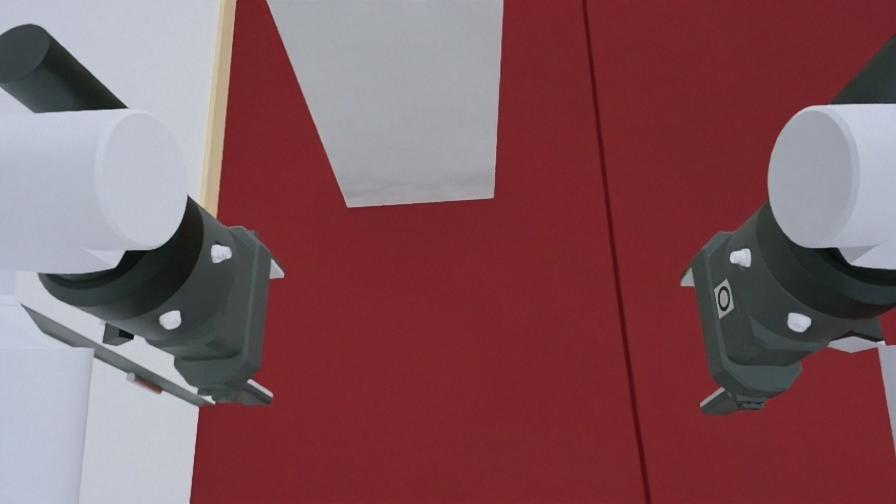

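Call:
move:
  target: {"side": "left", "x": 0.49, "y": 0.13, "z": 0.80, "quat_wxyz": [0.9976, -0.0698, 0, 0]}
  cameras: []

Call:
move:
  target: {"side": "left", "x": 0.49, "y": 0.10, "z": 0.80, "quat_wxyz": [0.9976, -0.0698, 0, 0]}
  cameras: []

Call:
move:
  target: {"side": "left", "x": 0.49, "y": 0.10, "z": 0.76, "quat_wxyz": [0.9976, -0.0698, 0, 0]}
  cameras: []

Call:
move:
  target: {"side": "left", "x": 0.49, "y": 0.10, "z": 0.72, "quat_wxyz": [0.9976, -0.0698, 0, 0]}
  cameras: []

Call:
move:
  target: {"side": "left", "x": 0.49, "y": 0.10, "z": 0.68, "quat_wxyz": [0.9976, -0.0698, 0, 0]}
  cameras: ["head_camera"]

Scene clock: 167.60 s.
Joint torques (N m): left_arm=[-12.01 0.65 0.64 -7.81 0.13 -0.37 -0.05] | right_arm=[-11.2 -2.11 -2.04 -9.35 -0.24 0.06 -0.29]
External joint torques (N m): left_arm=[1.13 -0.28 1.15 1.13 -0.16 -0.23 -0.05] | right_arm=[0.79 1.31 -1.88 -0.94 -0.22 0.13 -0.3]
Motor temperatures (°C): left_arm=[31 29 32 36 34 32 37] | right_arm=[34 30 32 30 35 36 34]
Wrist force (N): left_arm=[1.3 2.5 -8.1] | right_arm=[-0.9 0.4 -5.3]
Wrist torque (N m): left_arm=[-0.42 0.26 0.08] | right_arm=[-0.07 -0.01 -0.08]
Wrist force, peak (N): left_arm=[1.3 1.5 -8.5] | right_arm=[-1.2 0.1 -5.6]
move: done
base_odometry: x=+0.971 y=+2.347 heading=-1.573
lidar_m: 0.99 0.74 0.51 0.50 0.53 0.70 1.76 3.04 2.15 2.03 2.11 2.79
base_status: not commanded
joint_positions: torso_squat_rad=+0.100 torso_shift_rad=+0.200 torso_pitch_rad=+0.700 torso_yaw_rad=+0.000 left_shoulder_pitch_rad=-0.915 left_shoulder_roll_rad=+0.055 left_shoulder_yaw_rad=+0.146 left_elbow_rad=-1.650 left_forearm_roll_rad=+0.091 left_wrist_pitch_rad=+1.802 left_hand_roll_rad=+0.160 left_gripper_m=+0.099 right_shoulder_pitch_rad=-0.885 right_shoulder_roll_rad=-0.135 right_shoulder_yaw_rad=-0.227 right_elbow_rad=-1.673 right_forearm_roll_rad=-0.158 right_wrist_pitch_rad=+1.821 right_hand_roll_rad=-0.078 right_gripper_m=+0.099 head_pan_rad=+0.000 head_tilt_rad=+0.500
joint_status: all done
wheel_motors_off: 0
motor_effort: left_wheel=+18(22) right_wheel=-17(21)
chest: x=+0.1097 y=+0.0001 z=+1.1998 quat_wxyz=(+0.939, +0.000, +0.343, +0.000) (m; base frame)
left_hand: x=+0.4900 y=+0.1299 z=+0.8002 quat_wxyz=(+0.998, -0.070, +0.000, +0.000) (m; base frame)
left_hand_status: reached (checked arc, planned for 0.3 s): 0 mm and 0.0 deg off.
right_hand: x=+0.4903 y=-0.1805 z=+0.8003 quat_wxyz=(+0.998, +0.068, +0.000, +0.000) (m; base frame)
pictures: none
No camera images: "cameras" was empty.

Scene clock: 168.53 s.
Joint torques (N m): left_arm=[-12.08 -0.66 0.28 -8.07 0.1 -0.51 0.06] | right_arm=[-11.52 -2.1 -1.62 -9.45 -0.33 0.09 -0.36]
External joint torques (N m): left_arm=[1.47 -0.25 1.2 0.87 -0.18 -0.35 0.07] | right_arm=[0.46 1.32 -1.46 -1.04 -0.31 0.16 -0.36]
Motor temperatures (°C): left_arm=[31 29 32 36 34 32 37] | right_arm=[34 30 32 30 35 36 34]
Wrist force (N): left_arm=[0.8 2.3 -7.6] | right_arm=[-0.6 0.4 -5.0]
Wrist torque (N m): left_arm=[-0.38 0.18 0.08] | right_arm=[-0.07 0.00 -0.09]
Wrist force, peak (N): left_arm=[1.0 2.2 -8.2] | right_arm=[-0.9 0.6 -5.6]
move: done
base_odometry: x=+0.971 y=+2.347 heading=-1.573
lidar_m: 0.99 0.74 0.52 0.50 0.53 0.68 1.76 3.04 2.15 2.03 2.10 2.79
base_status: not commanded
joint_positions: torso_squat_rad=+0.100 torso_shift_rad=+0.200 torso_pitch_rad=+0.700 torso_yaw_rad=+0.000 left_shoulder_pitch_rad=-0.940 left_shoulder_roll_rad=+0.009 left_shoulder_yaw_rad=+0.101 left_elbow_rad=-1.619 left_forearm_roll_rad=+0.050 left_wrist_pitch_rad=+1.785 left_hand_roll_rad=+0.211 left_gripper_m=+0.099 right_shoulder_pitch_rad=-0.885 right_shoulder_roll_rad=-0.135 right_shoulder_yaw_rad=-0.227 right_elbow_rad=-1.673 right_forearm_roll_rad=-0.158 right_wrist_pitch_rad=+1.821 right_hand_roll_rad=-0.078 right_gripper_m=+0.099 head_pan_rad=+0.000 head_tilt_rad=+0.500
joint_status: all done
wheel_motors_off: 0
motor_effort: left_wheel=+17(22) right_wheel=-17(20)
chest: x=+0.1097 y=+0.0001 z=+1.1998 quat_wxyz=(+0.939, +0.000, +0.343, +0.000) (m; base frame)
left_hand: x=+0.4901 y=+0.0999 z=+0.8001 quat_wxyz=(+0.998, -0.070, +0.000, +0.000) (m; base frame)
left_hand_status: reached (checked arc, planned for 0.2 s): 0 mm and 0.0 deg off.
right_hand: x=+0.4903 y=-0.1805 z=+0.8003 quat_wxyz=(+0.998, +0.068, +0.000, +0.000) (m; base frame)
pictures: none
No camera images: "cameras" was empty.

Scene clock: 169.30 s.
Joint torques (N m): left_arm=[-12.32 -1.09 0.26 -8.44 0.24 -0.18 -0.17] | right_arm=[-11.64 -2.29 -1.27 -9.03 -0.2 0.08 -0.32]
External joint torques (N m): left_arm=[1.1 -0.68 1.13 0.52 -0.05 -0.03 -0.17] | right_arm=[0.34 1.13 -1.11 -0.62 -0.18 0.15 -0.32]
Motor temperatures (°C): left_arm=[31 29 32 36 34 32 37] | right_arm=[34 30 32 30 35 36 34]
Wrist force (N): left_arm=[2.3 1.3 -8.2] | right_arm=[-0.9 0.5 -5.2]
Wrist torque (N m): left_arm=[-0.28 0.39 0.08] | right_arm=[-0.06 -0.02 -0.09]
Wrist force, peak (N): left_arm=[1.0 1.9 -8.8] | right_arm=[-1.3 -0.1 -5.7]
move: done
base_odometry: x=+0.971 y=+2.347 heading=-1.573
lidar_m: 0.99 0.74 0.52 0.50 0.54 0.67 1.77 3.05 2.16 2.03 2.08 2.78
base_status: not commanded
joint_positions: torso_squat_rad=+0.100 torso_shift_rad=+0.200 torso_pitch_rad=+0.700 torso_yaw_rad=+0.000 left_shoulder_pitch_rad=-0.930 left_shoulder_roll_rad=+0.012 left_shoulder_yaw_rad=+0.105 left_elbow_rad=-1.478 left_forearm_roll_rad=+0.051 left_wrist_pitch_rad=+1.635 left_hand_roll_rad=+0.195 left_gripper_m=+0.099 right_shoulder_pitch_rad=-0.885 right_shoulder_roll_rad=-0.135 right_shoulder_yaw_rad=-0.227 right_elbow_rad=-1.673 right_forearm_roll_rad=-0.158 right_wrist_pitch_rad=+1.821 right_hand_roll_rad=-0.078 right_gripper_m=+0.099 head_pan_rad=+0.000 head_tilt_rad=+0.500
joint_status: all done
wheel_motors_off: 0
motor_effort: left_wheel=+18(21) right_wheel=-18(19)
chest: x=+0.1097 y=+0.0001 z=+1.1998 quat_wxyz=(+0.939, +0.000, +0.343, +0.000) (m; base frame)
left_hand: x=+0.4896 y=+0.1001 z=+0.7606 quat_wxyz=(+0.998, -0.070, +0.000, +0.000) (m; base frame)
left_hand_status: reached (checked arc, planned for 0.4 s): 1 mm and 0.0 deg off.
right_hand: x=+0.4902 y=-0.1805 z=+0.8003 quat_wxyz=(+0.998, +0.068, +0.000, +0.000) (m; base frame)
pictures: none
No camera images: "cameras" was empty.

Scene clock: 170.13 s.
Joint torques (N m): left_arm=[-13.2 -0.85 0.52 -8.42 0.4 -0.09 -0.17] | right_arm=[-11.78 -3.09 -1.05 -9.17 -0.1 0.08 -0.36]
External joint torques (N m): left_arm=[0.36 -0.58 1.29 0.35 0.11 0.06 -0.17] | right_arm=[0.2 0.33 -0.89 -0.76 -0.08 0.15 -0.36]
Motor temperatures (°C): left_arm=[31 29 32 36 34 32 37] | right_arm=[34 30 32 30 35 36 34]
Wrist force (N): left_arm=[1.1 1.5 -7.5] | right_arm=[-1.1 0.3 -5.1]
Wrist torque (N m): left_arm=[-0.26 0.21 0.08] | right_arm=[-0.06 -0.04 -0.09]
Wrist force, peak (N): left_arm=[1.9 3.3 -8.4] | right_arm=[-0.7 -0.2 -5.6]
move: done
base_odometry: x=+0.971 y=+2.347 heading=-1.573
lidar_m: 0.99 0.75 0.51 0.51 0.53 0.69 1.75 3.04 2.15 2.03 2.09 2.79
base_status: not commanded
joint_positions: torso_squat_rad=+0.100 torso_shift_rad=+0.200 torso_pitch_rad=+0.700 torso_yaw_rad=+0.000 left_shoulder_pitch_rad=-0.950 left_shoulder_roll_rad=+0.020 left_shoulder_yaw_rad=+0.116 left_elbow_rad=-1.293 left_forearm_roll_rad=+0.057 left_wrist_pitch_rad=+1.472 left_hand_roll_rad=+0.181 left_gripper_m=+0.099 right_shoulder_pitch_rad=-0.885 right_shoulder_roll_rad=-0.135 right_shoulder_yaw_rad=-0.227 right_elbow_rad=-1.673 right_forearm_roll_rad=-0.158 right_wrist_pitch_rad=+1.821 right_hand_roll_rad=-0.078 right_gripper_m=+0.099 head_pan_rad=+0.000 head_tilt_rad=+0.500
joint_status: all done
wheel_motors_off: 0
motor_effort: left_wheel=+18(18) right_wheel=-19(20)
chest: x=+0.1097 y=+0.0001 z=+1.1998 quat_wxyz=(+0.939, +0.000, +0.343, +0.000) (m; base frame)
left_hand: x=+0.4900 y=+0.1000 z=+0.7200 quat_wxyz=(+0.998, -0.070, +0.000, +0.000) (m; base frame)
left_hand_status: reached (checked arc, planned for 0.5 s): 0 mm and 0.0 deg off.
right_hand: x=+0.4902 y=-0.1805 z=+0.8003 quat_wxyz=(+0.998, +0.068, +0.000, +0.000) (m; base frame)
pictures: none
No camera images: "cameras" was empty.

Scene clock: 171.03 s.
Joint torques (N m): left_arm=[-13.21 -0.4 0.47 -7.95 0.21 -0.2 -0.2] | right_arm=[-11.89 -2.62 -1.25 -9.32 -0.1 0.03 -0.34]
External joint torques (N m): left_arm=[0.71 -0.45 1.08 0.34 -0.06 -0.05 -0.2] | right_arm=[0.1 0.8 -1.09 -0.91 -0.08 0.11 -0.34]
Motor temperatures (°C): left_arm=[31 29 32 36 34 32 37] | right_arm=[34 30 32 30 35 36 34]
Wrist force (N): left_arm=[1.3 1.8 -7.7] | right_arm=[-0.8 0.1 -4.8]
Wrist torque (N m): left_arm=[-0.27 0.23 0.15] | right_arm=[-0.03 0.02 -0.11]
Wrist force, peak (N): left_arm=[0.9 2.3 -8.4] | right_arm=[-0.5 0.2 -5.7]
move: done
base_odometry: x=+0.971 y=+2.347 heading=-1.573
lidar_m: 0.99 0.73 0.52 0.50 0.53 0.69 1.76 3.06 2.15 2.03 2.09 2.79
base_status: not commanded
joint_positions: torso_squat_rad=+0.100 torso_shift_rad=+0.200 torso_pitch_rad=+0.700 torso_yaw_rad=+0.000 left_shoulder_pitch_rad=-1.001 left_shoulder_roll_rad=+0.033 left_shoulder_yaw_rad=+0.133 left_elbow_rad=-1.065 left_forearm_roll_rad=+0.066 left_wrist_pitch_rad=+1.292 left_hand_roll_rad=+0.166 left_gripper_m=+0.099 right_shoulder_pitch_rad=-0.885 right_shoulder_roll_rad=-0.135 right_shoulder_yaw_rad=-0.227 right_elbow_rad=-1.673 right_forearm_roll_rad=-0.158 right_wrist_pitch_rad=+1.821 right_hand_roll_rad=-0.078 right_gripper_m=+0.099 head_pan_rad=+0.000 head_tilt_rad=+0.500
joint_status: all done
wheel_motors_off: 0
motor_effort: left_wheel=+17(19) right_wheel=-20(20)
chest: x=+0.1097 y=+0.0001 z=+1.1998 quat_wxyz=(+0.939, +0.000, +0.343, +0.000) (m; base frame)
left_hand: x=+0.4900 y=+0.1000 z=+0.6801 quat_wxyz=(+0.998, -0.070, +0.000, +0.000) (m; base frame)
left_hand_status: reached (checked arc, planned for 0.6 s): 0 mm and 0.0 deg off.
right_hand: x=+0.4902 y=-0.1804 z=+0.8003 quat_wxyz=(+0.998, +0.068, +0.000, +0.000) (m; base frame)
pictures: head_camera
camera_calibration:
head_camera: T_world_to_cam=[[-0.0162783, -0.999503, -0.0269921, 0.0394435], [-0.909609, 0.0260121, -0.41465, 0.838995], [0.415146, 0.0178024, -0.90958, 1.05672], [0, 0, 0, 1]] pos_world=[0.325105, -0.00121235, 1.31013]

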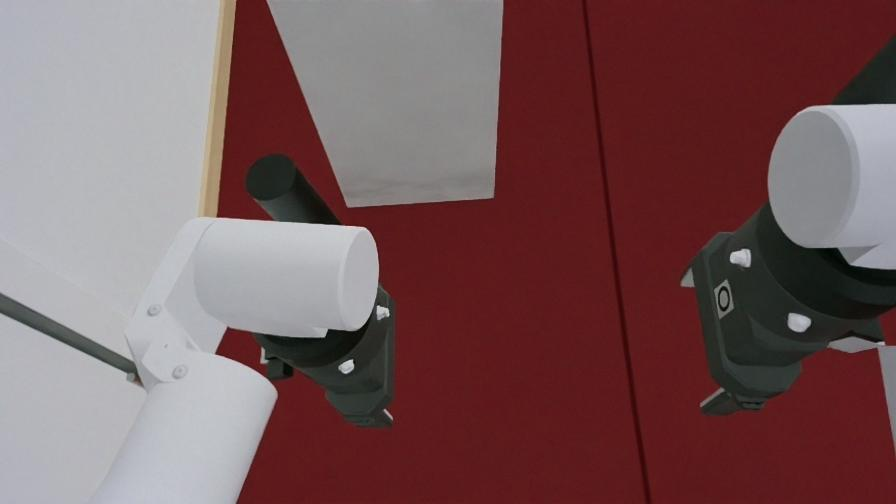

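Call:
move:
  joints: {"left_shoulder_pitch_rad": -0.885, "left_shoulder_roll_rad": 0.135, "left_shoulder_yaw_rad": 0.227, "left_elbow_rad": -1.673, "left_forearm_roll_rad": 0.158, "left_wrist_pitch_rad": 1.821, "left_hand_roll_rad": 0.078}
  base: {"turn_rad_s": -0.1, "for_s": 0.7}
  min_time_s: 1.5
  cameras: []

Call:
move:
  base: {"x_m_s": 0.2, "for_s": 1.5}
  cameras: []

Call:
move:
  base: {"turn_rad_s": 0.1, "for_s": 0.7}
  cameras: ["head_camera"]

Scene clock: 177.53 s.
Joint torques (N m): left_arm=[-11.39 1.96 1.35 -9.01 0.46 -0.36 -0.29] | right_arm=[-12.17 -2.69 -1.32 -9.09 -0.12 0.13 -0.32]
External joint torques (N m): left_arm=[1.16 -1.25 1.13 -0.1 0.18 -0.23 -0.29] | right_arm=[-0.18 0.73 -1.16 -0.68 -0.1 0.2 -0.32]
Motor temperatures (°C): left_arm=[31 29 32 36 34 32 37] | right_arm=[34 30 32 31 35 36 34]
Wrist force (N): left_arm=[1.4 1.6 -8.1] | right_arm=[-1.1 -0.5 -5.2]
Wrist torque (N m): left_arm=[-0.31 0.25 0.08] | right_arm=[0.00 -0.05 -0.09]
Wrist force, peak (N): left_arm=[2.1 2.3 -8.3] | right_arm=[-0.8 0.2 -5.8]
move: done
base_odometry: x=+0.971 y=+2.347 heading=-1.641
lidar_m: 0.99 0.77 0.53 0.52 0.53 0.64 1.44 3.31 2.20 2.03 2.06 2.61
base_status: done (sent for 0.7 of 0.7 s)
joint_positions: torso_squat_rad=+0.100 torso_shift_rad=+0.200 torso_pitch_rad=+0.700 torso_yaw_rad=+0.000 left_shoulder_pitch_rad=-0.885 left_shoulder_roll_rad=+0.135 left_shoulder_yaw_rad=+0.227 left_elbow_rad=-1.673 left_forearm_roll_rad=+0.158 left_wrist_pitch_rad=+1.821 left_hand_roll_rad=+0.078 left_gripper_m=+0.099 right_shoulder_pitch_rad=-0.885 right_shoulder_roll_rad=-0.135 right_shoulder_yaw_rad=-0.227 right_elbow_rad=-1.673 right_forearm_roll_rad=-0.158 right_wrist_pitch_rad=+1.821 right_hand_roll_rad=-0.078 right_gripper_m=+0.099 head_pan_rad=+0.000 head_tilt_rad=+0.500
joint_status: all done
wheel_motors_off: 0
motor_effort: left_wheel=+22(35) right_wheel=-13(34)
chest: x=+0.1097 y=+0.0001 z=+1.1998 quat_wxyz=(+0.939, +0.000, +0.343, +0.000) (m; base frame)
left_hand: x=+0.4906 y=+0.1806 z=+0.8005 quat_wxyz=(+0.998, -0.067, +0.000, +0.000) (m; base frame)
right_hand: x=+0.4902 y=-0.1804 z=+0.8003 quat_wxyz=(+0.998, +0.068, +0.000, +0.000) (m; base frame)
pictures: none
No camera images: "cameras" was empty.

Scene clock: 179.87 s.
Joint torques (N m): left_arm=[-11.46 2.16 1.5 -8.63 0.5 -0.22 -0.3] | right_arm=[-12.33 -2.58 -1.36 -9.1 -0.12 0.06 -0.26]
External joint torques (N m): left_arm=[1.09 -1.05 1.28 0.29 0.22 -0.09 -0.3] | right_arm=[-0.35 0.84 -1.2 -0.69 -0.1 0.13 -0.26]
Motor temperatures (°C): left_arm=[31 29 32 36 34 32 37] | right_arm=[34 30 32 31 35 36 34]
Wrist force (N): left_arm=[1.5 1.5 -7.7] | right_arm=[-0.9 0.3 -5.6]
Wrist torque (N m): left_arm=[-0.28 0.24 0.12] | right_arm=[-0.07 -0.01 -0.08]
Wrist force, peak (N): left_arm=[2.1 1.7 -8.4] | right_arm=[-0.7 0.3 -6.0]
move: done
base_odometry: x=+0.950 y=+2.048 heading=-1.641
lidar_m: 0.70 0.71 0.56 0.55 0.55 0.71 1.56 3.24 2.16 1.99 2.04 2.59
base_status: done (sent for 1.5 of 1.5 s)
joint_positions: torso_squat_rad=+0.100 torso_shift_rad=+0.200 torso_pitch_rad=+0.700 torso_yaw_rad=+0.000 left_shoulder_pitch_rad=-0.885 left_shoulder_roll_rad=+0.135 left_shoulder_yaw_rad=+0.227 left_elbow_rad=-1.673 left_forearm_roll_rad=+0.158 left_wrist_pitch_rad=+1.821 left_hand_roll_rad=+0.078 left_gripper_m=+0.099 right_shoulder_pitch_rad=-0.885 right_shoulder_roll_rad=-0.135 right_shoulder_yaw_rad=-0.227 right_elbow_rad=-1.673 right_forearm_roll_rad=-0.158 right_wrist_pitch_rad=+1.821 right_hand_roll_rad=-0.078 right_gripper_m=+0.099 head_pan_rad=+0.000 head_tilt_rad=+0.500
joint_status: not commanded
wheel_motors_off: 0
motor_effort: left_wheel=+2(51) right_wheel=-1(25)
chest: x=+0.1097 y=+0.0001 z=+1.1998 quat_wxyz=(+0.939, +0.000, +0.343, +0.000) (m; base frame)
left_hand: x=+0.4906 y=+0.1806 z=+0.8005 quat_wxyz=(+0.998, -0.067, +0.000, +0.000) (m; base frame)
right_hand: x=+0.4902 y=-0.1804 z=+0.8002 quat_wxyz=(+0.998, +0.068, +0.000, +0.000) (m; base frame)
pictures: none
No camera images: "cameras" was empty.

Scene clock: 181.13 s.
Joint torques (N m): left_arm=[-11.51 2.36 1.36 -8.7 0.41 -0.37 -0.26] | right_arm=[-11.78 -2.93 -1.15 -8.92 -0.14 -0.05 -0.28]
External joint torques (N m): left_arm=[1.04 -0.85 1.15 0.21 0.13 -0.24 -0.25] | right_arm=[0.2 0.49 -0.99 -0.51 -0.12 0.03 -0.28]
Motor temperatures (°C): left_arm=[31 29 32 36 34 32 37] | right_arm=[34 30 32 31 35 36 34]
Wrist force (N): left_arm=[1.3 1.7 -8.2] | right_arm=[-0.9 0.0 -5.1]
Wrist torque (N m): left_arm=[-0.26 0.23 0.12] | right_arm=[-0.02 -0.03 -0.07]
Wrist force, peak (N): left_arm=[0.6 2.1 -8.9] | right_arm=[-0.4 0.1 -5.7]
move: done
base_odometry: x=+0.950 y=+2.048 heading=-1.572
lidar_m: 0.69 0.71 0.55 0.54 0.57 0.75 1.90 3.00 2.11 2.00 2.06 2.73
base_status: done (sent for 0.7 of 0.7 s)
joint_positions: torso_squat_rad=+0.100 torso_shift_rad=+0.200 torso_pitch_rad=+0.700 torso_yaw_rad=+0.000 left_shoulder_pitch_rad=-0.885 left_shoulder_roll_rad=+0.135 left_shoulder_yaw_rad=+0.227 left_elbow_rad=-1.673 left_forearm_roll_rad=+0.158 left_wrist_pitch_rad=+1.821 left_hand_roll_rad=+0.078 left_gripper_m=+0.099 right_shoulder_pitch_rad=-0.885 right_shoulder_roll_rad=-0.135 right_shoulder_yaw_rad=-0.227 right_elbow_rad=-1.673 right_forearm_roll_rad=-0.158 right_wrist_pitch_rad=+1.821 right_hand_roll_rad=-0.078 right_gripper_m=+0.099 head_pan_rad=+0.000 head_tilt_rad=+0.500
joint_status: not commanded
wheel_motors_off: 0
motor_effort: left_wheel=-16(25) right_wheel=+8(17)
chest: x=+0.1097 y=+0.0001 z=+1.1998 quat_wxyz=(+0.939, +0.000, +0.343, +0.000) (m; base frame)
left_hand: x=+0.4906 y=+0.1806 z=+0.8005 quat_wxyz=(+0.998, -0.067, +0.000, +0.000) (m; base frame)
right_hand: x=+0.4902 y=-0.1804 z=+0.8002 quat_wxyz=(+0.998, +0.068, +0.000, +0.000) (m; base frame)
pictures: head_camera
camera_calibration:
head_camera: T_world_to_cam=[[-0.0162737, -0.999503, -0.026998, 0.0394444], [-0.909637, 0.0260092, -0.414589, 0.838949], [0.415086, 0.0178115, -0.909608, 1.05673], [0, 0, 0, 1]] pos_world=[0.325145, -0.00121759, 1.3101]

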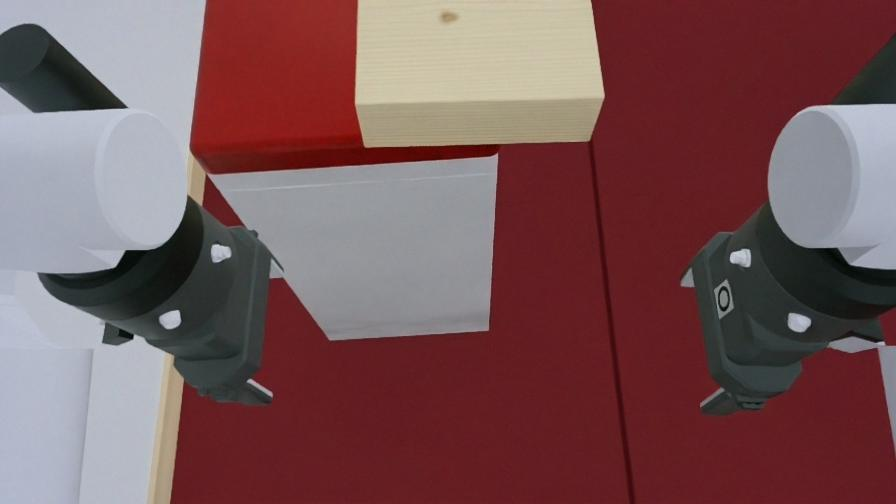

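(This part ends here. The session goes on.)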